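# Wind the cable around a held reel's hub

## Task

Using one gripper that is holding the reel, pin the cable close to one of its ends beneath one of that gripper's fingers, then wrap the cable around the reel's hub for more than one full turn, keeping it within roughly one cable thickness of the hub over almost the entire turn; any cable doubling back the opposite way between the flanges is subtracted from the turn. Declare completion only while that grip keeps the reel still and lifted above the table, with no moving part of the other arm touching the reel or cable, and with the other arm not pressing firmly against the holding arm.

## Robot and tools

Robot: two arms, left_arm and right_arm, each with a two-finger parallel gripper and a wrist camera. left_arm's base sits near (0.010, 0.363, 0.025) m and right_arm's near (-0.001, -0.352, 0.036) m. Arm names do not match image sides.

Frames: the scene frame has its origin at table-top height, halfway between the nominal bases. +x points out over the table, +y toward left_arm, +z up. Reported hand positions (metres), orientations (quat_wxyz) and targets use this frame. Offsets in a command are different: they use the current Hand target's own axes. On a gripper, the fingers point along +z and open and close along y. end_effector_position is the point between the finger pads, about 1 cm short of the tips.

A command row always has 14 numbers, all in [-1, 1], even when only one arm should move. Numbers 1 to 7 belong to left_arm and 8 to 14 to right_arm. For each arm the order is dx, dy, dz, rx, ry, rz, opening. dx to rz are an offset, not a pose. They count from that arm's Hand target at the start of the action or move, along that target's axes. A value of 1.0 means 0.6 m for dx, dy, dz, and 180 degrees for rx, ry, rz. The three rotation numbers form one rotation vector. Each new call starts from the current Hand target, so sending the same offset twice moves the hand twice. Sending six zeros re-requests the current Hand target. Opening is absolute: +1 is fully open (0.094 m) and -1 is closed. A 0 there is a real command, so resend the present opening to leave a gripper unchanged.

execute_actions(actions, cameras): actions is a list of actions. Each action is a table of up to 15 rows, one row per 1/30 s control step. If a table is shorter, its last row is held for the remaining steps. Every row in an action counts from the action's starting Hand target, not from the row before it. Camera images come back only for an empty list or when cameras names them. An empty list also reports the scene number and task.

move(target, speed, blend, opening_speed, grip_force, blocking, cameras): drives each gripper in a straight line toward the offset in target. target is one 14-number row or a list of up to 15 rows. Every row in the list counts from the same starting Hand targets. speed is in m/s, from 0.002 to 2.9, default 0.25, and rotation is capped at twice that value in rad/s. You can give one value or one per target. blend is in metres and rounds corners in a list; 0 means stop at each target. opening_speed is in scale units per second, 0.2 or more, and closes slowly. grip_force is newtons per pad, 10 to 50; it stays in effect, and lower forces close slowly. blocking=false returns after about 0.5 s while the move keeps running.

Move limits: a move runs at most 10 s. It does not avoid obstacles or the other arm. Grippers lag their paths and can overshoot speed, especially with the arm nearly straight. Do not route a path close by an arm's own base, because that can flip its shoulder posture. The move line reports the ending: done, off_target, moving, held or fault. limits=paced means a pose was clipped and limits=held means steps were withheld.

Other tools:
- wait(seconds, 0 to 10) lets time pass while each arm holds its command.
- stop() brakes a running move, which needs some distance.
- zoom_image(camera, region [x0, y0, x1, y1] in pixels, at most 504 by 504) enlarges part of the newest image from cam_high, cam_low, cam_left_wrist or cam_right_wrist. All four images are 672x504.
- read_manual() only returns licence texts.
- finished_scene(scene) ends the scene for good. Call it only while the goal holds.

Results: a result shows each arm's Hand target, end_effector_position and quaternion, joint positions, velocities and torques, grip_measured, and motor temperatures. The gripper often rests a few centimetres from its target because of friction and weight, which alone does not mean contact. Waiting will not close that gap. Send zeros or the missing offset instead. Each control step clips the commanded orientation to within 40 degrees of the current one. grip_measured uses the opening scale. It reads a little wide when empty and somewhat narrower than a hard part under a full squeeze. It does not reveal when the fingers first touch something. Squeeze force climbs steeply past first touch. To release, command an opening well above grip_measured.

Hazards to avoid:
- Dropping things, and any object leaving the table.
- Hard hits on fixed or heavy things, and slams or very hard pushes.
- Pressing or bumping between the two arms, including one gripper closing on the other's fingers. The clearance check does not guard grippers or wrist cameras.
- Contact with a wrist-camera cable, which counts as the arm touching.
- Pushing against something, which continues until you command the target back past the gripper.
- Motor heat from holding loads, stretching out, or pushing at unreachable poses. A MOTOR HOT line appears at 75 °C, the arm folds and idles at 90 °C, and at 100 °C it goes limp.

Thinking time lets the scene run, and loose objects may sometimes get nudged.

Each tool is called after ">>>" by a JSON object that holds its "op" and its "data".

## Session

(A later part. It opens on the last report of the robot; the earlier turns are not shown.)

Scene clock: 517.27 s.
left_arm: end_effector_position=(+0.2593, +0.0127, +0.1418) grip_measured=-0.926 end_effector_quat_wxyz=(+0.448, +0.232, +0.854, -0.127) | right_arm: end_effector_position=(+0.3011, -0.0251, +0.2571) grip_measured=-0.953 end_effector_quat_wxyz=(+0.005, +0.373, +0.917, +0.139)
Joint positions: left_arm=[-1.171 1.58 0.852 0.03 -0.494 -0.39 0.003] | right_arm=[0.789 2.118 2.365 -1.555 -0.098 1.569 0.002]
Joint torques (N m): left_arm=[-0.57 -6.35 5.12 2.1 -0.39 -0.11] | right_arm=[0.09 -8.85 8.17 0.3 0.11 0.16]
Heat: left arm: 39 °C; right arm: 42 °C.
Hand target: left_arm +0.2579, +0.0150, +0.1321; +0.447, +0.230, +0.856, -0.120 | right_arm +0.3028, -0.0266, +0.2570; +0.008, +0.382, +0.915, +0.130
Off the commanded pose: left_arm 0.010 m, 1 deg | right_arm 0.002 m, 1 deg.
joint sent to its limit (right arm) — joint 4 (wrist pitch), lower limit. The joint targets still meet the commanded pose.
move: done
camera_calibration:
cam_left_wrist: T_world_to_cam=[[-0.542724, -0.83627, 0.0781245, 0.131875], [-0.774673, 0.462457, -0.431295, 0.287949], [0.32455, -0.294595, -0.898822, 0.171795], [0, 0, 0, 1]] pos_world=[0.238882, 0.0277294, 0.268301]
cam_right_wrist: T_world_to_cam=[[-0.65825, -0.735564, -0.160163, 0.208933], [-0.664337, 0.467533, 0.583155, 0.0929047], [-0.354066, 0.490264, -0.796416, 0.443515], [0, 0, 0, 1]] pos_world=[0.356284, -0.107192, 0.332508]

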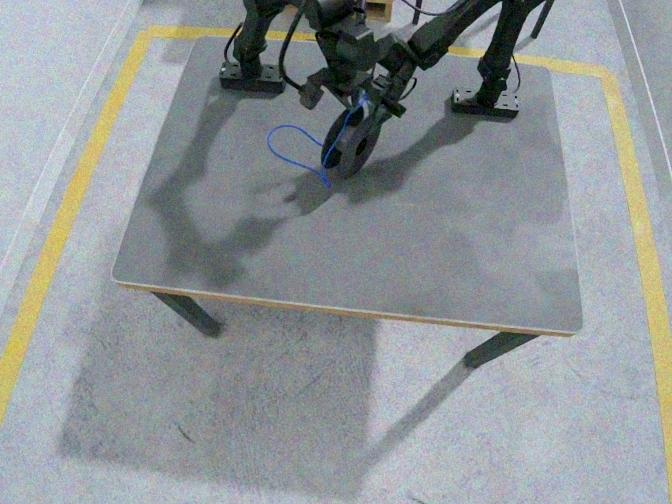

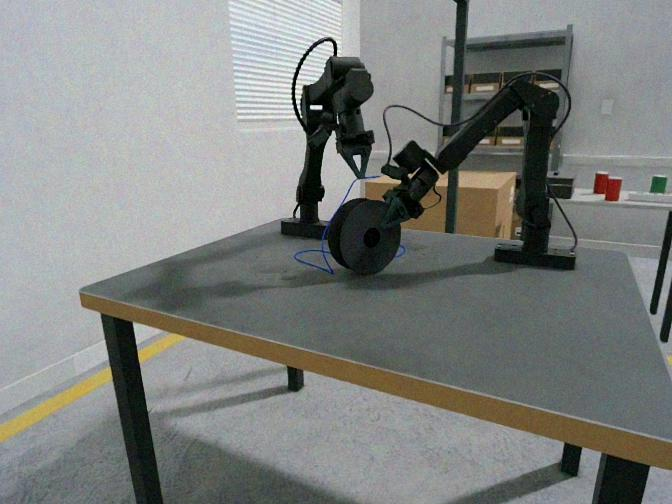

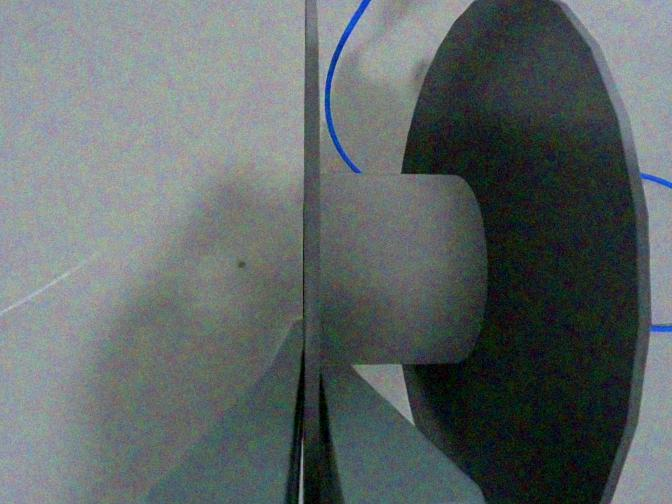

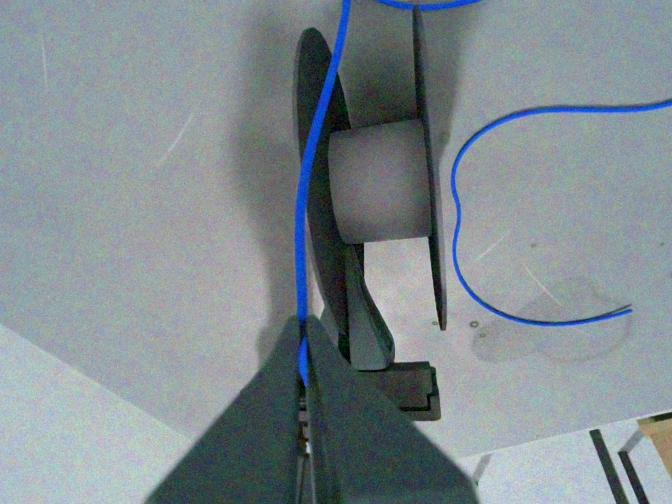

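>>> {"op": "move", "data": {"target": [[0.0205, 0, 0.0144, 0, 0, 0, -1, 0, 0, 0, 0, 0, 0, -1], [0.0205, 0, 0.0144, 0, 0, 0, -0.0, 0, 0, 0, 0, 0, 0, -1]], "speed": 0.03, "opening_speed": 0.4, "cameras": ["cam_left_wrist", "cam_right_wrist", "cam_low"]}}

Scene clock: 555.50 s.
left_arm: end_effector_position=(+0.2620, +0.0110, +0.1301) grip_measured=-0.001 end_effector_quat_wxyz=(+0.456, +0.223, +0.851, -0.132) | right_arm: end_effector_position=(+0.3011, -0.0251, +0.2571) grip_measured=-0.953 end_effector_quat_wxyz=(+0.005, +0.373, +0.917, +0.139)
Joint positions: left_arm=[-1.171 1.616 0.817 0.121 -0.505 -0.396 0.047] | right_arm=[0.789 2.118 2.365 -1.555 -0.098 1.57 0.002]
Joint torques (N m): left_arm=[-0.47 -6.71 5.04 1.88 -0.3 -0.04] | right_arm=[-0.05 -8.81 8.24 0.32 0.11 0.18]
Motor temperatures (°C): left_arm=[28 36 36 39 28 27 30] | right_arm=[27 38 43 33 28 28 30]
Heat: left arm: 39 °C; right arm: 43 °C.
Hand target: left_arm +0.2580, +0.0151, +0.1170; +0.446, +0.230, +0.856, -0.119 | right_arm +0.3027, -0.0266, +0.2570; +0.008, +0.382, +0.915, +0.130
Off the commanded pose: left_arm 0.014 m, 2 deg | right_arm 0.002 m, 1 deg.
joint sent to its limit (right arm) — joint 4 (wrist pitch), lower limit. The joint targets still meet the commanded pose.
move: off_target (left_arm); target 2's new opening was sent with left_arm's hand 0.023 m and 3 deg from that target
camera_calibration:
cam_left_wrist: T_world_to_cam=[[-0.533888, -0.840953, 0.0881004, 0.129166], [-0.774641, 0.444681, -0.449656, 0.288427], [0.338963, -0.308312, -0.888847, 0.154986], [0, 0, 0, 1]] pos_world=[0.239853, 0.0281485, 0.256072]
cam_right_wrist: T_world_to_cam=[[-0.658891, -0.735007, -0.160087, 0.209196], [-0.663815, 0.468012, 0.583365, 0.0926989], [-0.353855, 0.490641, -0.796277, 0.443433], [0, 0, 0, 1]] pos_world=[0.356283, -0.107191, 0.332508]
Images, in order (width x height): cam_low 672x504, cam_left_wrist 672x504, cam_right_wrist 672x504.

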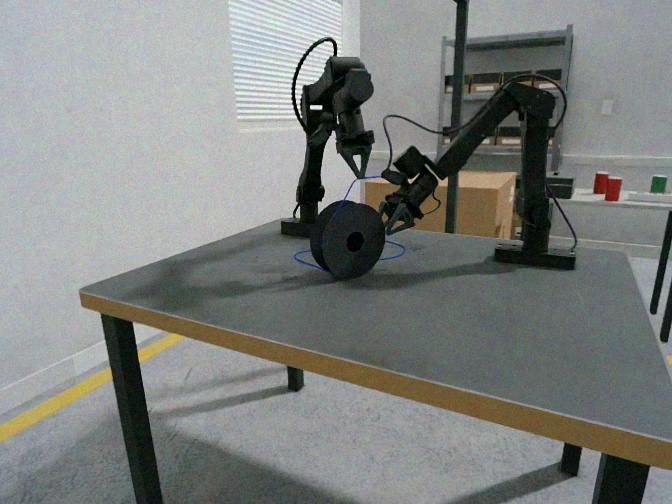

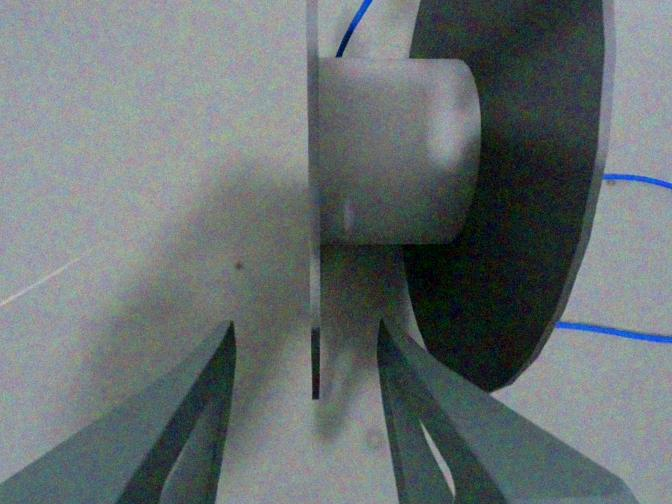

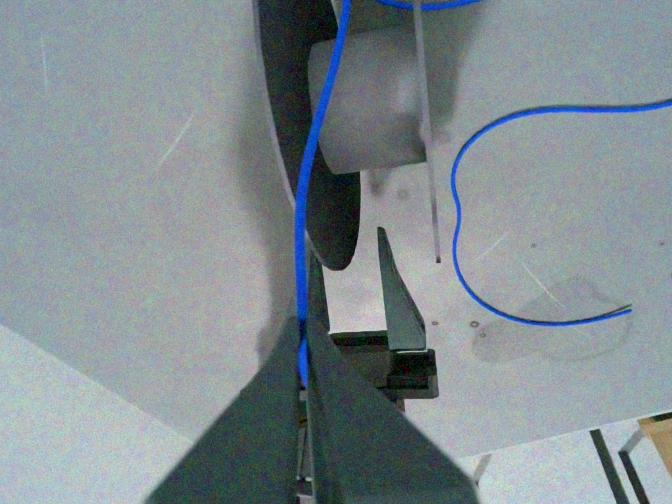

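>>> {"op": "execute_actions", "data": {"actions": []}}

Scene clock: 579.37 s.
left_arm: end_effector_position=(+0.2620, +0.0110, +0.1301) grip_measured=-0.001 end_effector_quat_wxyz=(+0.456, +0.223, +0.851, -0.132) | right_arm: end_effector_position=(+0.3011, -0.0251, +0.2571) grip_measured=-0.953 end_effector_quat_wxyz=(+0.005, +0.373, +0.917, +0.139)
Joint positions: left_arm=[-1.171 1.616 0.817 0.121 -0.505 -0.396 0.047] | right_arm=[0.789 2.118 2.365 -1.555 -0.098 1.57 0.002]
Joint velocities: within noise
Joint torques (N m): left_arm=[-0.53 -6.72 4.94 1.89 -0.3 -0.05] | right_arm=[0.1 -8.91 8.36 0.32 0.08 0.2]
Motor temperatures (°C): left_arm=[28 35 37 39 28 27 29] | right_arm=[27 38 43 33 28 28 30]
Heat: left arm: 39 °C; right arm: 43 °C.
Hand target: left_arm +0.2580, +0.0151, +0.1170; +0.446, +0.230, +0.856, -0.119 | right_arm +0.3027, -0.0266, +0.2570; +0.008, +0.382, +0.915, +0.130
Tool commands: left_gripper/opening=+0.0 right_gripper/opening=-1.0
Off the commanded pose: left_arm 0.014 m, 2 deg | right_arm 0.002 m, 1 deg.
camera_calibration:
cam_left_wrist: T_world_to_cam=[[-0.533888, -0.840953, 0.0881004, 0.129166], [-0.774641, 0.444681, -0.449656, 0.288427], [0.338963, -0.308312, -0.888847, 0.154986], [0, 0, 0, 1]] pos_world=[0.239853, 0.0281485, 0.256072]
cam_right_wrist: T_world_to_cam=[[-0.658891, -0.735007, -0.160087, 0.209196], [-0.663815, 0.468012, 0.583365, 0.0926989], [-0.353855, 0.490641, -0.796277, 0.443433], [0, 0, 0, 1]] pos_world=[0.356283, -0.107191, 0.332508]

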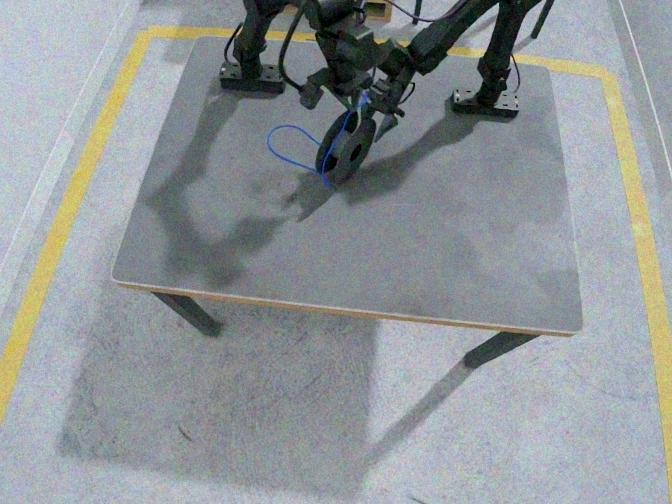

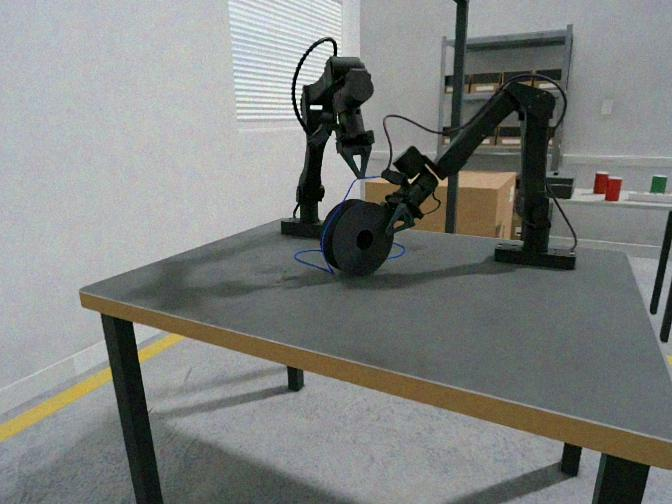

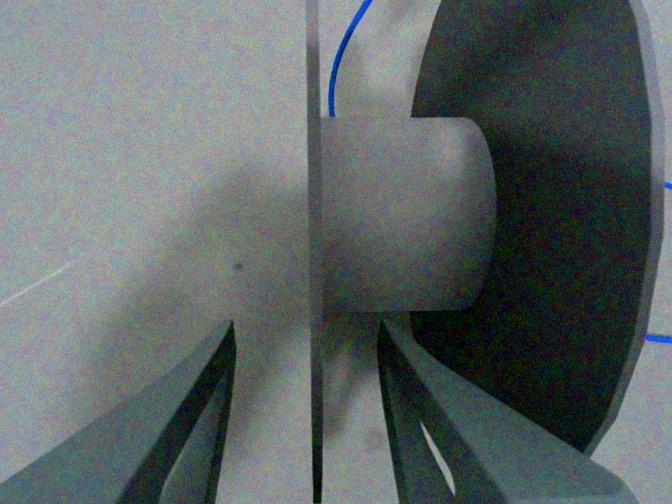

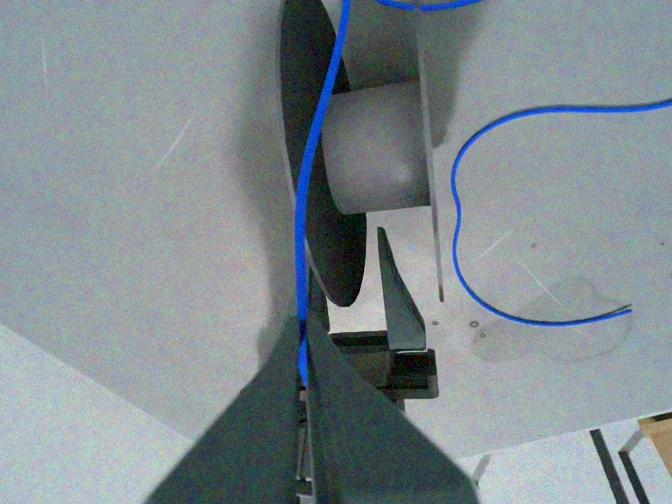

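>>> {"op": "zoom_image", "data": {"camera": "cam_right_wrist", "region": [230, 150, 482, 404]}}

>>> {"op": "zoom_image", "data": {"camera": "cam_low", "region": [280, 120, 448, 288]}}

>>> {"op": "zoom_image", "data": {"camera": "cam_left_wrist", "region": [180, 100, 560, 480]}}

Scaled by 1.984 from the camera's 672x504 image, which has a finer 960x720 frame.

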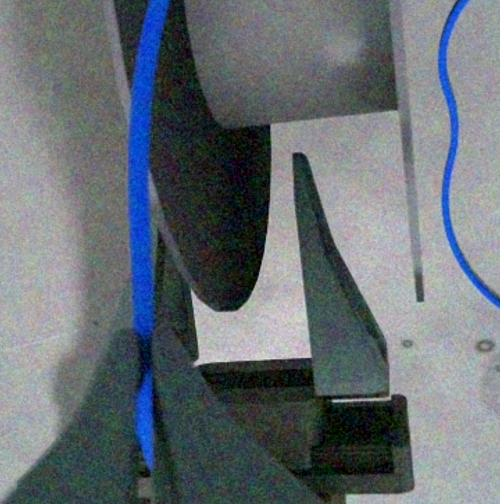

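Scaled by 3.000 from the camera's 672x504 image, which has a finer 960x720 frame.

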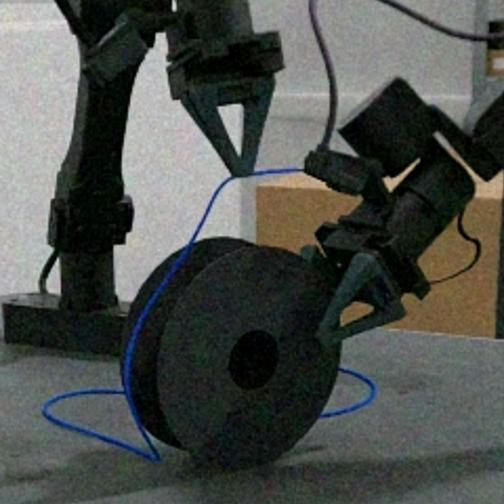

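Scaled by 1.326 from the camera's 672x504 image, which has a finer 960x720 frame.

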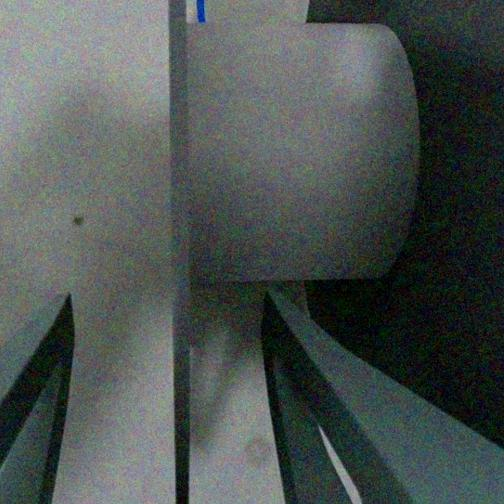

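>>> {"op": "move", "data": {"target": [-0.0757, -0.0097, -0.0122, 0, 0, 0, 0.0, 0, 0, 0, 0, 0, 0, -1], "speed": 0.06, "cameras": ["cam_left_wrist", "cam_right_wrist"]}}

Scene clock: 691.87 s.
left_arm: end_effector_position=(+0.2682, +0.0027, +0.1525) grip_measured=-0.001 end_effector_quat_wxyz=(+0.444, +0.233, +0.857, -0.117) | right_arm: end_effector_position=(+0.3011, -0.0251, +0.2571) grip_measured=-0.953 end_effector_quat_wxyz=(+0.005, +0.373, +0.917, +0.139)
Joint positions: left_arm=[-1.162 1.616 0.951 -0.052 -0.494 -0.385 0.047] | right_arm=[0.789 2.118 2.365 -1.555 -0.098 1.57 0.002]
Joint torques (N m): left_arm=[0.59 -7.92 8.49 1.83 -0.22 0.02] | right_arm=[0.25 -8.94 8.39 0.31 0.08 0.19]
Heat: left arm: 40 °C; right arm: 44 °C.
Hand target: left_arm +0.2723, +0.0000, +0.1584; +0.447, +0.230, +0.856, -0.119 | right_arm +0.3027, -0.0266, +0.2570; +0.008, +0.382, +0.915, +0.130
Off the commanded pose: left_arm 0.008 m, 1 deg | right_arm 0.002 m, 1 deg.
joint sent to its limit (right arm) — joint 4 (wrist pitch), lower limit. The joint targets still meet the commanded pose.
move: done
camera_calibration:
cam_left_wrist: T_world_to_cam=[[-0.536583, -0.841433, 0.0637925, 0.127977], [-0.780267, 0.465946, -0.417226, 0.303459], [0.321344, -0.273652, -0.906561, 0.177565], [0, 0, 0, 1]] pos_world=[0.248389, 0.0148793, 0.27942]
cam_right_wrist: T_world_to_cam=[[-0.658919, -0.734982, -0.160082, 0.209207], [-0.663937, 0.468237, 0.583044, 0.092874], [-0.353571, 0.490464, -0.796513, 0.443392], [0, 0, 0, 1]] pos_world=[0.356283, -0.107191, 0.332508]
Images, in order (width x height): cam_left_wrist 672x504, cam_right_wrist 672x504.

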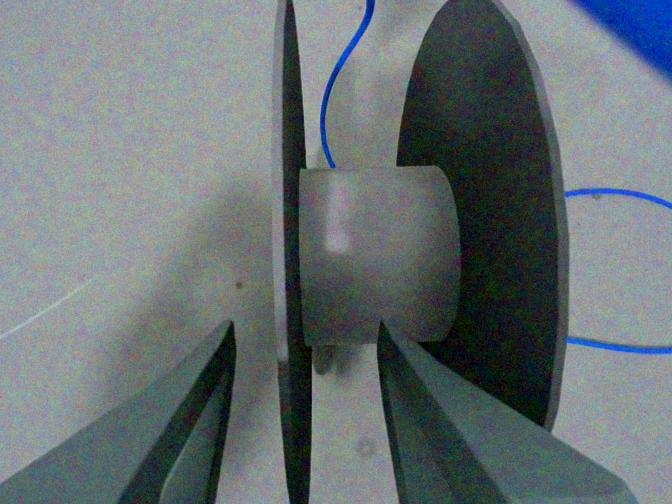

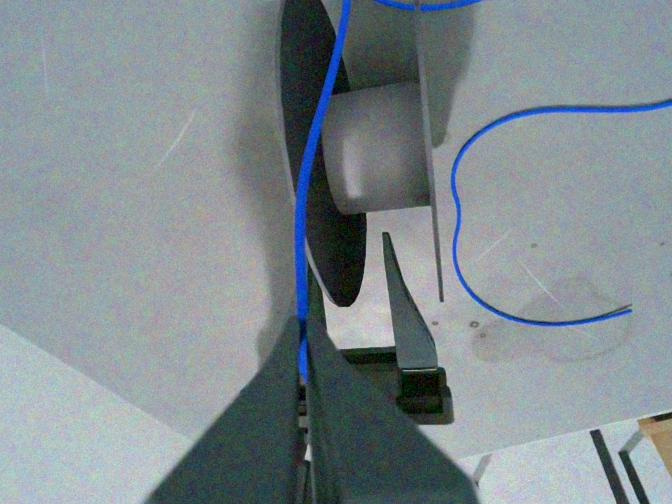

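>>> {"op": "move", "data": {"target": [-0.0128, 0.0033, -0.0095, 0, -0.1111, 0, 0.0, 0, 0, 0, 0, 0, 0, -1], "speed": 0.15, "cameras": ["cam_left_wrist", "cam_right_wrist"]}}

Scene clock: 742.63 s.
left_arm: end_effector_position=(+0.2760, +0.0000, +0.1795) grip_measured=-0.001 end_effector_quat_wxyz=(+0.594, +0.198, +0.762, -0.166) | right_arm: end_effector_position=(+0.3011, -0.0251, +0.2571) grip_measured=-0.953 end_effector_quat_wxyz=(+0.005, +0.373, +0.917, +0.139)
Joint positions: left_arm=[-1.195 1.639 0.695 0.644 -0.628 -0.198 0.047] | right_arm=[0.789 2.118 2.365 -1.555 -0.098 1.57 0.002]
Joint torques (N m): left_arm=[-0.55 -6.56 4.62 2.21 -0.21 -0.04] | right_arm=[0.17 -8.9 8.34 0.31 0.07 0.18]
Heat: left arm: 42 °C; right arm: 44 °C.
Hand target: left_arm +0.2731, +0.0018, +0.1678; +0.588, +0.206, +0.766, -0.158 | right_arm +0.3027, -0.0266, +0.2570; +0.008, +0.382, +0.915, +0.130
Off the commanded pose: left_arm 0.012 m, 2 deg | right_arm 0.002 m, 1 deg.
joint sent to its limit (right arm) — joint 4 (wrist pitch), lower limit. The joint targets still meet the commanded pose.
move: off_target (left_arm)
camera_calibration:
cam_left_wrist: T_world_to_cam=[[-0.551468, -0.831448, 0.0676535, 0.131641], [-0.60271, 0.341055, -0.721403, 0.327759], [0.576736, -0.438606, -0.689203, 0.0892145], [0, 0, 0, 1]] pos_world=[0.218686, 0.0367985, 0.289027]
cam_right_wrist: T_world_to_cam=[[-0.658919, -0.734982, -0.160082, 0.209207], [-0.663937, 0.468237, 0.583044, 0.092874], [-0.353571, 0.490464, -0.796513, 0.443392], [0, 0, 0, 1]] pos_world=[0.356283, -0.107191, 0.332508]
Images, in order (width x height): cam_left_wrist 672x504, cam_right_wrist 672x504.

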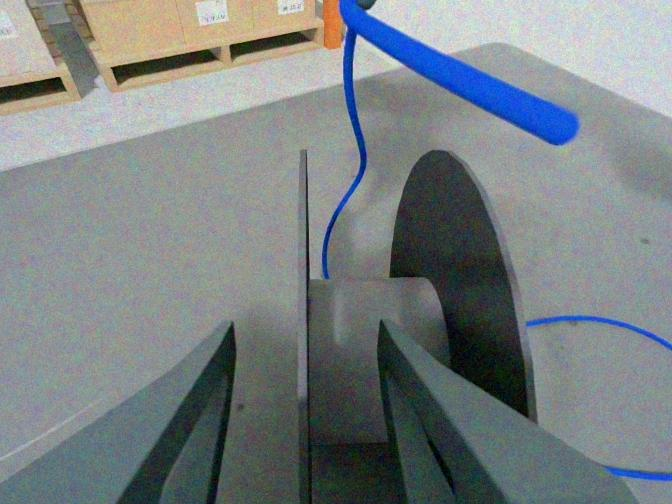

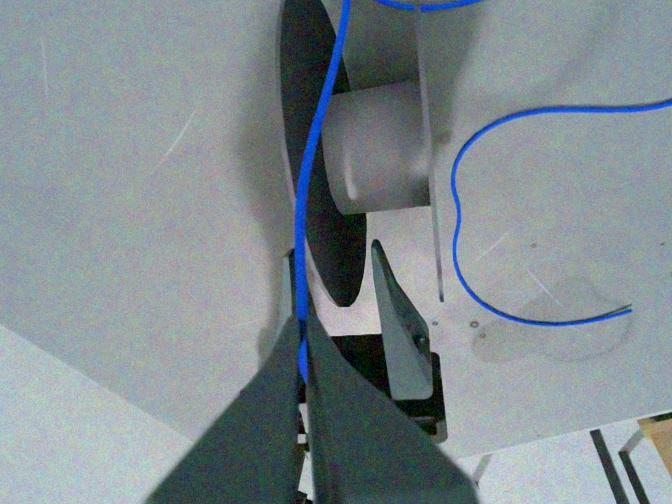

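>>> {"op": "zoom_image", "data": {"camera": "cam_left_wrist", "region": [320, 0, 600, 160]}}

Scaled by 1.800 from the camera's 672x504 image, which has a finer 960x720 frame.

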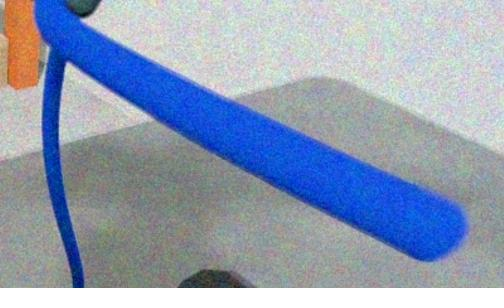

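>>> {"op": "execute_actions", "data": {"actions": [], "cameras": ["cam_high"]}}

>>> {"op": "zoom_image", "data": {"camera": "cam_high", "region": [300, 60, 420, 150]}}

Scene clock: 771.20 s.
left_arm: end_effector_position=(+0.2761, +0.0000, +0.1797) grip_measured=-0.001 end_effector_quat_wxyz=(+0.594, +0.198, +0.762, -0.166) | right_arm: end_effector_position=(+0.3011, -0.0251, +0.2571) grip_measured=-0.953 end_effector_quat_wxyz=(+0.005, +0.373, +0.917, +0.139)
Joint positions: left_arm=[-1.195 1.639 0.695 0.644 -0.628 -0.198 0.047] | right_arm=[0.789 2.118 2.365 -1.555 -0.098 1.57 0.002]
Joint velocities: within noise
Joint torques (N m): left_arm=[-0.54 -6.43 4.71 2.23 -0.23 0.01] | right_arm=[0.08 -9.11 8.17 0.29 0.07 0.2]
Motor temperatures (°C): left_arm=[28 34 37 44 28 27 27] | right_arm=[27 40 44 31 28 28 31]
Heat: left arm: 44 °C; right arm: 44 °C.
Hand target: left_arm +0.2731, +0.0019, +0.1679; +0.588, +0.206, +0.766, -0.158 | right_arm +0.3027, -0.0266, +0.2570; +0.008, +0.382, +0.915, +0.130
Tool commands: left_gripper/opening=+0.0 right_gripper/opening=-1.0
Off the commanded pose: left_arm 0.012 m, 2 deg | right_arm 0.002 m, 1 deg.
Images, in order (width x height): cam_high 672x504.

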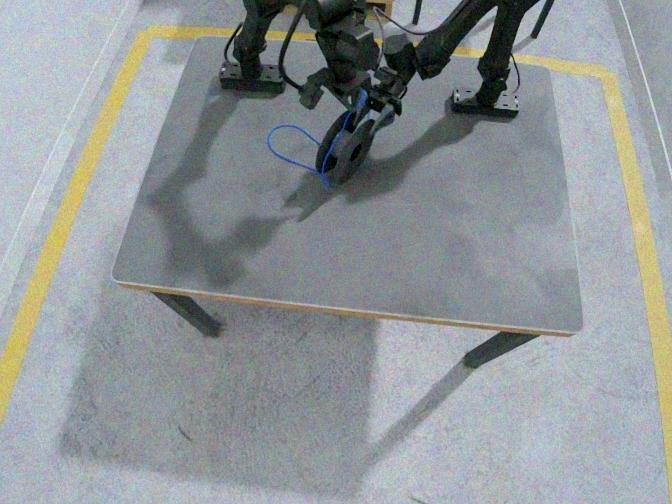

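Scaled by 4.200 from the camera's 672x504 image, which has a finer 960x720 frame.

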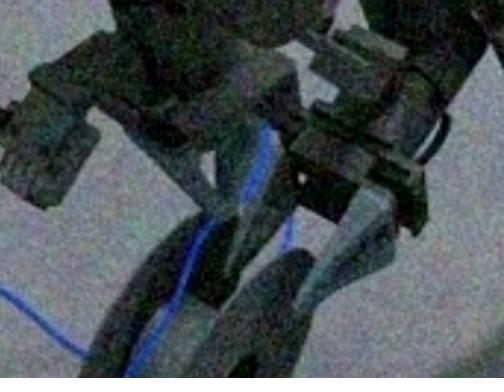

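>>> {"op": "move", "data": {"target": [0.035, 0, -0.007, 0, 0, 0, 0.0, -0.025, -0.0278, 0.1373, 0, 0, 0.0667, -1], "speed": 0.1, "cameras": ["cam_left_wrist", "cam_right_wrist"]}}

Scene clock: 793.10 s.
left_arm: end_effector_position=(+0.2682, +0.0047, +0.1596) grip_measured=-0.001 end_effector_quat_wxyz=(+0.595, +0.201, +0.761, -0.163) | right_arm: end_effector_position=(+0.3085, -0.0253, +0.1616) grip_measured=-0.953 end_effector_quat_wxyz=(-0.014, +0.466, +0.877, +0.117)
Joint positions: left_arm=[-1.214 1.678 0.633 0.739 -0.648 -0.198 0.047] | right_arm=[0.777 2.063 1.894 -1.186 -0.098 1.759 0.002]
Joint torques (N m): left_arm=[-0.5 -6.49 4.44 2.22 -0.22 -0.09] | right_arm=[-0.72 -13.35 5.42 0.51 0.04 0.17]
Heat: left arm: 45 °C; right arm: 44 °C.
Hand target: left_arm +0.2650, +0.0067, +0.1487; +0.588, +0.206, +0.766, -0.157 | right_arm +0.3111, -0.0292, +0.1721; -0.006, +0.475, +0.870, +0.130
Off the commanded pose: left_arm 0.012 m, 1 deg | right_arm 0.011 m, 2 deg.
move: off_target (left_arm, right_arm)
camera_calibration:
cam_left_wrist: T_world_to_cam=[[-0.55217, -0.831608, 0.0594671, 0.134001], [-0.599883, 0.346749, -0.721045, 0.306147], [0.579006, -0.433813, -0.690332, 0.0816257], [0, 0, 0, 1]] pos_world=[0.210382, 0.0406905, 0.269126]
cam_right_wrist: T_world_to_cam=[[-0.798445, -0.594591, -0.0945875, 0.234534], [-0.513955, 0.591301, 0.621461, 0.104201], [-0.313585, 0.544816, -0.777715, 0.356], [0, 0, 0, 1]] pos_world=[0.352454, -0.116116, 0.234293]
Images, in order (width x height): cam_left_wrist 672x504, cam_right_wrist 672x504.

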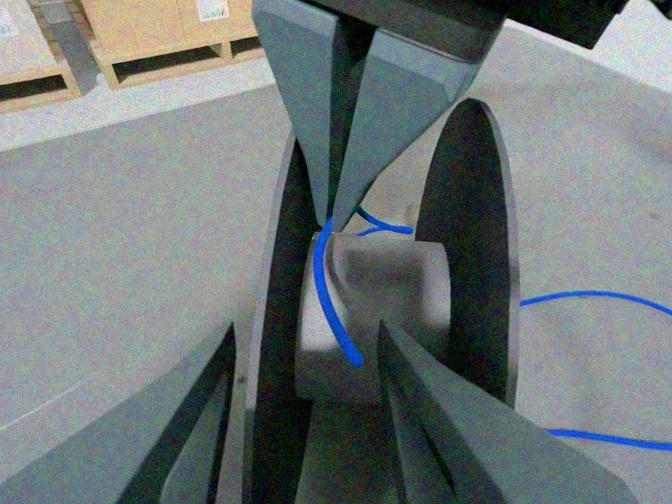

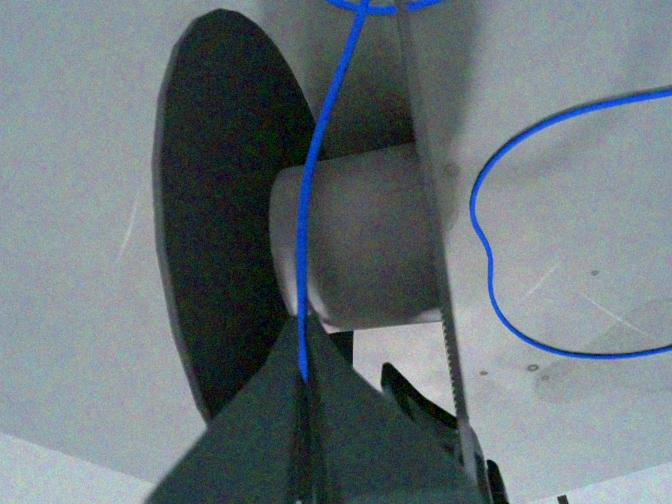

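>>> {"op": "zoom_image", "data": {"camera": "cam_left_wrist", "region": [240, 180, 440, 420]}}

>>> {"op": "execute_actions", "data": {"actions": [], "cameras": ["cam_low"]}}

>>> {"op": "zoom_image", "data": {"camera": "cam_low", "region": [280, 140, 440, 288]}}

Scaled by 2.100 from the camera's 672x504 image, which has a finer 960x720 frame.

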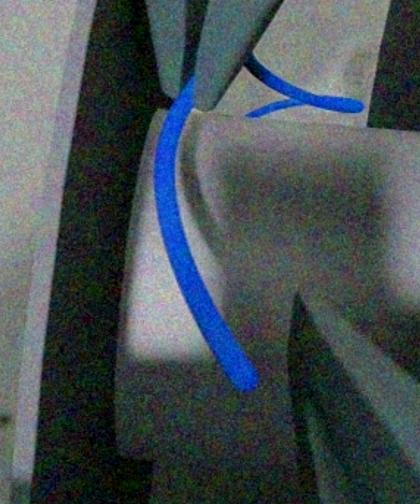

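Scene clock: 818.13 s.
left_arm: end_effector_position=(+0.2682, +0.0047, +0.1597) grip_measured=-0.001 end_effector_quat_wxyz=(+0.595, +0.201, +0.761, -0.163) | right_arm: end_effector_position=(+0.3085, -0.0253, +0.1616) grip_measured=-0.953 end_effector_quat_wxyz=(-0.014, +0.466, +0.877, +0.117)
Joint positions: left_arm=[-1.214 1.678 0.633 0.74 -0.648 -0.198 0.047] | right_arm=[0.777 2.063 1.894 -1.186 -0.098 1.759 0.002]
Joint velocities: within noise
Joint torques (N m): left_arm=[-0.54 -6.49 4.42 2.22 -0.23 -0.08] | right_arm=[-0.65 -13.15 5.5 0.53 0.02 0.23]
Motor temperatures (°C): left_arm=[28 34 36 44 28 27 27] | right_arm=[27 43 43 31 28 28 32]
Heat: left arm: 44 °C; right arm: 43 °C.
Hand target: left_arm +0.2650, +0.0067, +0.1487; +0.588, +0.206, +0.766, -0.157 | right_arm +0.3111, -0.0292, +0.1721; -0.006, +0.475, +0.870, +0.130
Tool commands: left_gripper/opening=+0.0 right_gripper/opening=-1.0
Off the commanded pose: left_arm 0.012 m, 1 deg | right_arm 0.011 m, 2 deg.
Images, in order (width x height): cam_low 672x504.

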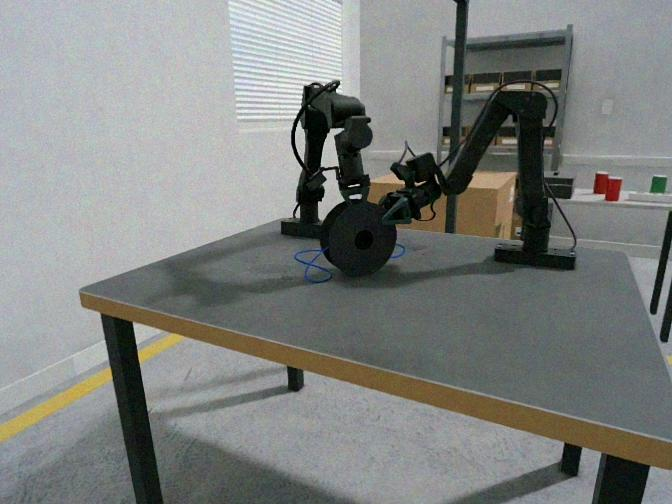

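Scaled by 3.150 from the camera's 672x504 image, which has a finer 960x720 frame.

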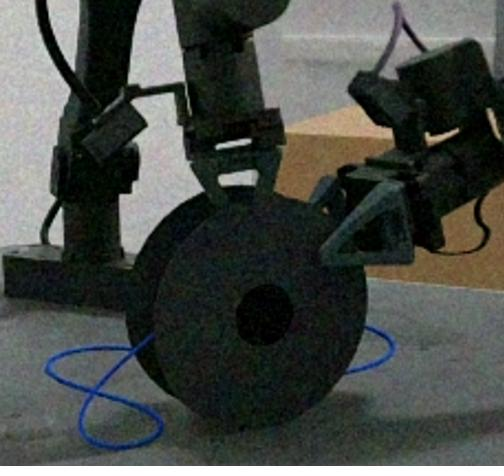

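>>> {"op": "move", "data": {"target": [-0.0013, 0.0133, 0.005, 0, 0, 0, 0.0, 0.006, -0.0029, 0.0002, 0, 0, 0.0556, -1], "speed": 0.08, "cameras": ["cam_left_wrist", "cam_right_wrist"]}}

Scene clock: 873.10 s.
left_arm: end_effector_position=(+0.2715, +0.0086, +0.1575) grip_measured=-0.001 end_effector_quat_wxyz=(+0.594, +0.200, +0.762, -0.162) | right_arm: end_effector_position=(+0.3085, -0.0253, +0.1615) grip_measured=-0.953 end_effector_quat_wxyz=(-0.024, +0.544, +0.831, +0.117)
Joint positions: left_arm=[-1.2 1.678 0.623 0.75 -0.638 -0.195 0.047] | right_arm=[0.777 2.06 1.888 -1.18 -0.098 1.941 0.002]
Joint torques (N m): left_arm=[0.57 -7.01 4.27 2.21 -0.06 -0.01] | right_arm=[0.29 -13.08 5.35 0.49 0.05 0.23]
Heat: left arm: 45 °C; right arm: 46 °C.
Hand target: left_arm +0.2716, +0.0119, +0.1486; +0.588, +0.206, +0.766, -0.157 | right_arm +0.3078, -0.0270, +0.1721; -0.017, +0.549, +0.825, +0.130
Off the commanded pose: left_arm 0.009 m, 1 deg | right_arm 0.011 m, 2 deg.
move: off_target (right_arm)
camera_calibration:
cam_left_wrist: T_world_to_cam=[[-0.549126, -0.83364, 0.0592, 0.138494], [-0.60199, 0.345411, -0.71993, 0.305713], [0.579715, -0.43097, -0.691517, 0.0798767], [0, 0, 0, 1]] pos_world=[0.213781, 0.044282, 0.267129]
cam_right_wrist: T_world_to_cam=[[-0.893977, -0.442359, -0.0715797, 0.26418], [-0.378315, 0.659426, 0.649642, 0.0595949], [-0.240174, 0.607845, -0.756863, 0.331554], [0, 0, 0, 1]] pos_world=[0.338347, -0.123969, 0.231136]
Images, in order (width x height): cam_left_wrist 672x504, cam_right_wrist 672x504.

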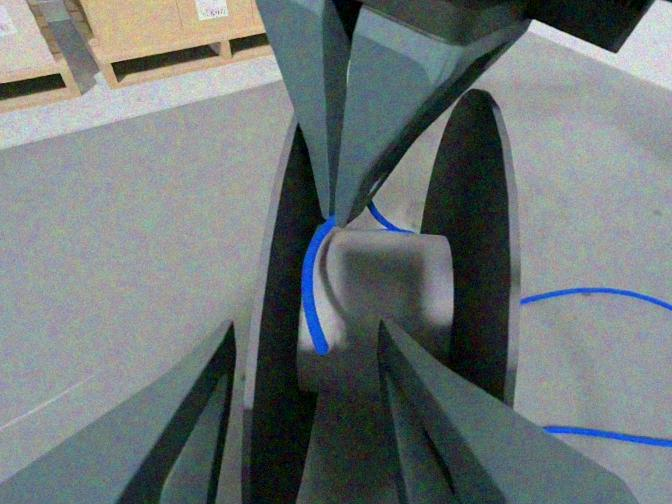

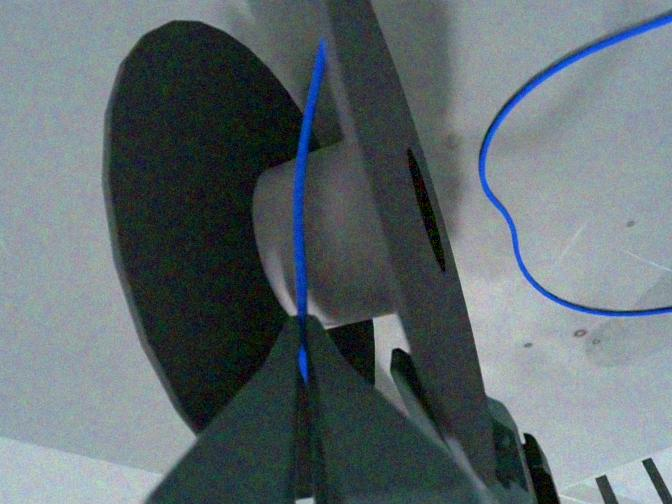

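>>> {"op": "move", "data": {"target": [0, 0.0167, 0.004, 0, 0, 0, 0.0, 0, 0, 0, 0, 0, 0, -1], "speed": 0.08, "cameras": ["cam_left_wrist", "cam_right_wrist"]}}

Scene clock: 887.50 s.
left_arm: end_effector_position=(+0.2792, +0.0163, +0.1529) grip_measured=-0.001 end_effector_quat_wxyz=(+0.592, +0.202, +0.764, -0.158) | right_arm: end_effector_position=(+0.3085, -0.0253, +0.1615) grip_measured=-0.953 end_effector_quat_wxyz=(-0.024, +0.544, +0.831, +0.117)
Joint positions: left_arm=[-1.166 1.678 0.604 0.766 -0.607 -0.182 0.047] | right_arm=[0.777 2.06 1.888 -1.18 -0.098 1.942 0.002]
Joint torques (N m): left_arm=[0.46 -7.69 4.31 2.21 -0.04 0.03] | right_arm=[0.2 -13.44 5.15 0.46 0.04 0.2]
Heat: left arm: 45 °C; right arm: 43 °C.
Hand target: left_arm +0.2786, +0.0194, +0.1481; +0.588, +0.206, +0.766, -0.158 | right_arm +0.3077, -0.0271, +0.1721; -0.017, +0.549, +0.825, +0.129
Off the commanded pose: left_arm 0.006 m, 1 deg | right_arm 0.011 m, 2 deg.
move: off_target (right_arm)
camera_calibration:
cam_left_wrist: T_world_to_cam=[[-0.547433, -0.835133, 0.0535763, 0.149828], [-0.605077, 0.350778, -0.714728, 0.304262], [0.5781, -0.423683, -0.697347, 0.076871], [0, 0, 0, 1]] pos_world=[0.221684, 0.0509672, 0.263043]
cam_right_wrist: T_world_to_cam=[[-0.894303, -0.441722, -0.0714422, 0.264249], [-0.377728, 0.659653, 0.649754, 0.0593598], [-0.239883, 0.608062, -0.75678, 0.331439], [0, 0, 0, 1]] pos_world=[0.338247, -0.123968, 0.231136]
Images, in order (width x height): cam_left_wrist 672x504, cam_right_wrist 672x504.

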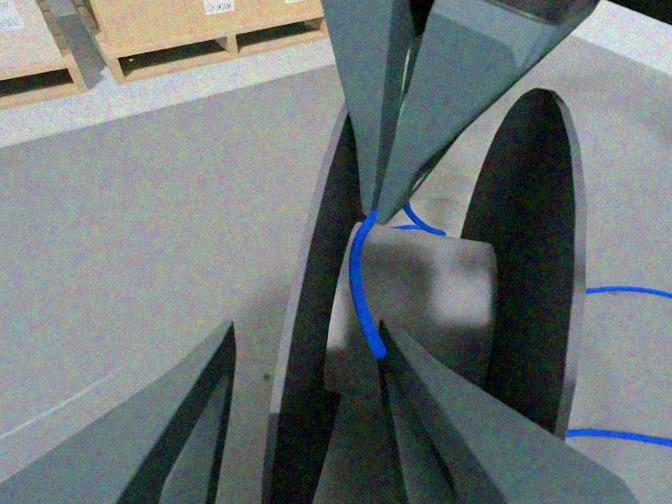

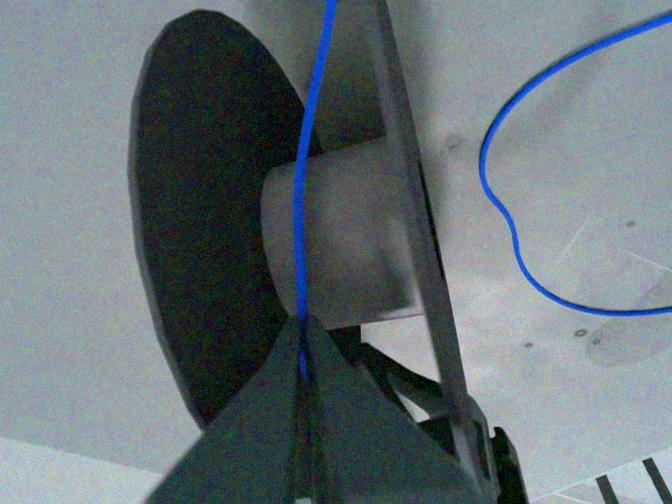

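>>> {"op": "zoom_image", "data": {"camera": "cam_left_wrist", "region": [200, 180, 480, 460]}}

>>> {"op": "zoom_image", "data": {"camera": "cam_right_wrist", "region": [100, 260, 540, 504]}}

Scaled by 1.800 from the camera's 672x504 image, which has a finer 960x720 frame.

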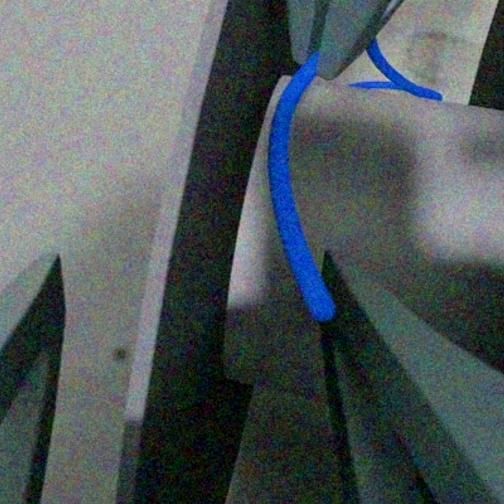

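Scaled by 1.145 from the camera's 672x504 image, which has a finer 960x720 frame.

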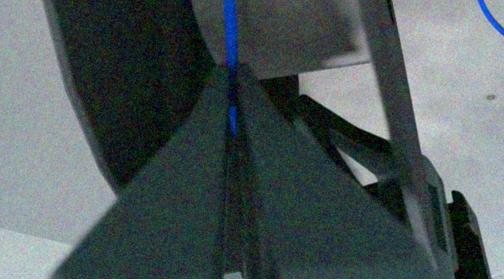

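>>> {"op": "move", "data": {"target": [0, 0, 0, 0, 0, 0, 0.0, -0.002, -0.0035, 0.0023, -0.0571, 0.034, -0.0032, -1], "speed": 0.08, "cameras": ["cam_left_wrist", "cam_right_wrist"]}}

Scene clock: 941.40 s.
left_arm: end_effector_position=(+0.2791, +0.0162, +0.1529) grip_measured=-0.001 end_effector_quat_wxyz=(+0.592, +0.202, +0.764, -0.158) | right_arm: end_effector_position=(+0.3062, -0.0240, +0.1623) grip_measured=-0.953 end_effector_quat_wxyz=(-0.013, +0.529, +0.819, +0.223)
Joint positions: left_arm=[-1.166 1.678 0.604 0.767 -0.606 -0.181 0.047] | right_arm=[0.773 1.85 1.53 -0.816 -0.123 1.943 0.002]
Joint torques (N m): left_arm=[0.42 -7.69 4.26 2.23 -0.04 -0.02] | right_arm=[-0.61 -11.64 5.56 0.81 -0.11 0.17]
Heat: left arm: 45 °C; right arm: 42 °C.
Hand target: left_arm +0.2786, +0.0194, +0.1481; +0.588, +0.206, +0.766, -0.158 | right_arm +0.3063, -0.0285, +0.1700; -0.012, +0.537, +0.811, +0.232
Off the commanded pose: left_arm 0.006 m, 1 deg | right_arm 0.009 m, 2 deg.
move: done
camera_calibration:
cam_left_wrist: T_world_to_cam=[[-0.548239, -0.834629, 0.0531894, 0.149996], [-0.604473, 0.351499, -0.714885, 0.304238], [0.577967, -0.424079, -0.697216, 0.0769136], [0, 0, 0, 1]] pos_world=[0.221684, 0.0508688, 0.263142]
cam_right_wrist: T_world_to_cam=[[-0.869501, -0.416538, -0.26545, 0.287396], [-0.472723, 0.545988, 0.691687, 0.076776], [-0.143181, 0.726906, -0.671644, 0.290052], [0, 0, 0, 1]] pos_world=[0.327715, -0.133048, 0.217996]
Images, in order (width x height): cam_left_wrist 672x504, cam_right_wrist 672x504.

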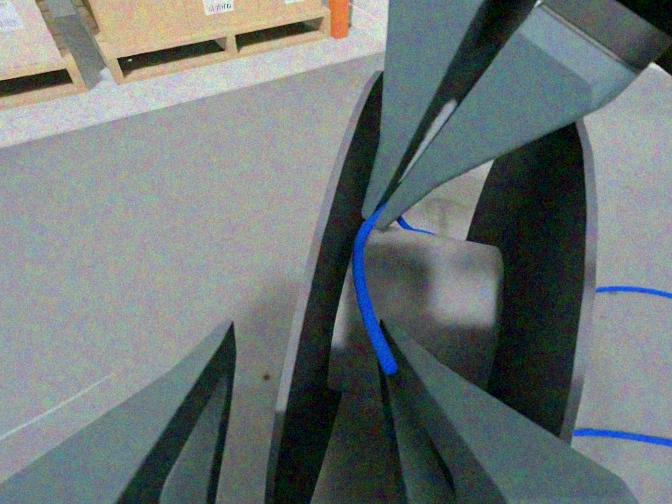

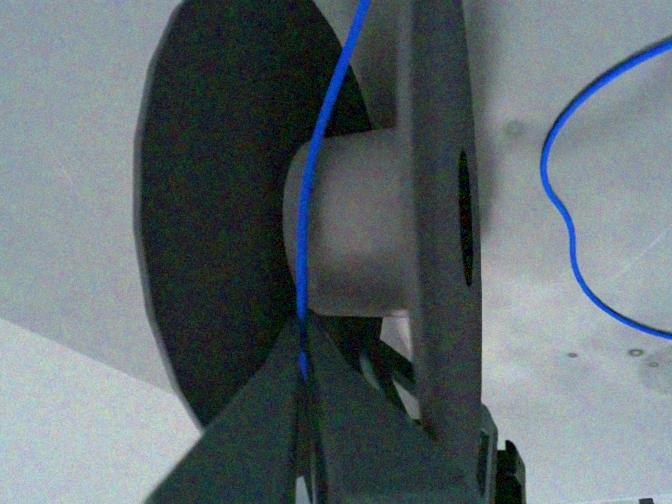

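>>> {"op": "move", "data": {"target": [-0.0092, -0.0132, -0.0048, 0.0537, 0, 0.0143, 0.0, -0.0017, -0.0017, 0.0083, 0.0298, -0.0147, 0.003, -1], "speed": 0.08, "cameras": ["cam_left_wrist", "cam_right_wrist"]}}

Scene clock: 973.40 s.
left_arm: end_effector_position=(+0.2748, +0.0100, +0.1511) grip_measured=-0.001 end_effector_quat_wxyz=(+0.571, +0.271, +0.748, -0.203) | right_arm: end_effector_position=(+0.3034, -0.0267, +0.1641) grip_measured=-0.953 end_effector_quat_wxyz=(-0.021, +0.535, +0.823, +0.188)
Joint positions: left_arm=[-1.097 1.643 0.564 0.791 -0.376 -0.102 0.047] | right_arm=[0.773 1.899 1.63 -0.941 -0.123 1.943 0.002]
Joint torques (N m): left_arm=[0.54 -9.21 4.31 2.28 0.07 0.02] | right_arm=[-0.4 -7.87 9.33 0.47 0.04 0.14]
Heat: left arm: 45 °C; right arm: 45 °C.
Hand target: left_arm +0.2734, +0.0132, +0.1543; +0.572, +0.272, +0.745, -0.208 | right_arm +0.3070, -0.0278, +0.1649; -0.019, +0.545, +0.819, +0.181
Off the commanded pose: left_arm 0.005 m, 1 deg | right_arm 0.004 m, 1 deg.
move: done
camera_calibration:
cam_left_wrist: T_world_to_cam=[[-0.681856, -0.730089, 0.0451945, 0.179335], [-0.541053, 0.4618, -0.702853, 0.282111], [0.492275, -0.503697, -0.709898, 0.101701], [0, 0, 0, 1]] pos_world=[0.224853, 0.0518782, 0.262375]
cam_right_wrist: T_world_to_cam=[[-0.881825, -0.428427, -0.197068, 0.276564], [-0.435997, 0.581448, 0.686895, 0.0661683], [-0.179699, 0.691642, -0.699528, 0.307621], [0, 0, 0, 1]] pos_world=[0.328009, -0.13275, 0.224241]
Images, in order (width x height): cam_left_wrist 672x504, cam_right_wrist 672x504.

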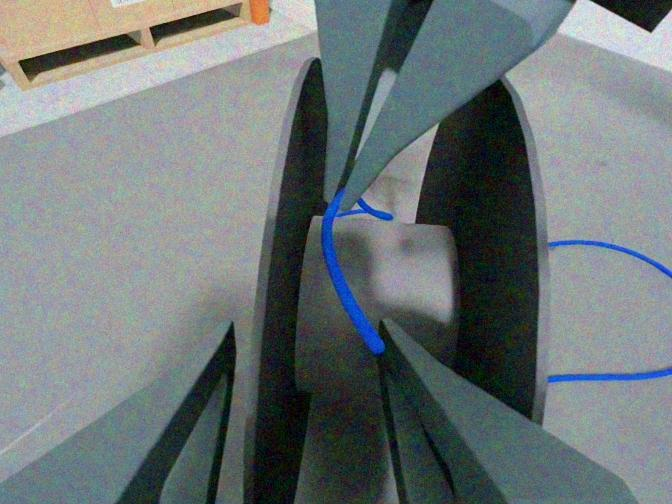

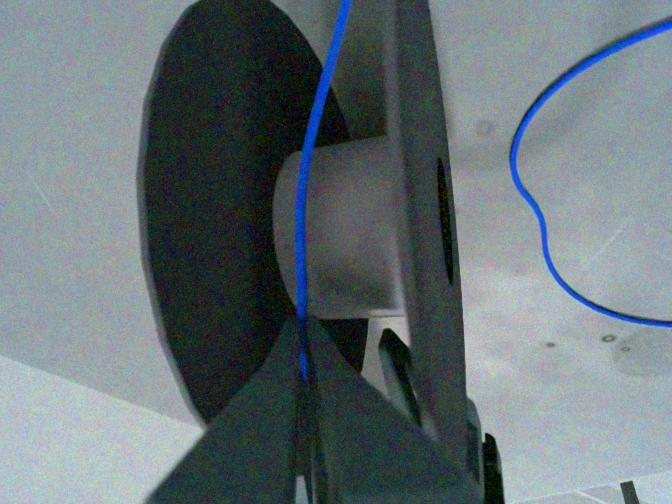

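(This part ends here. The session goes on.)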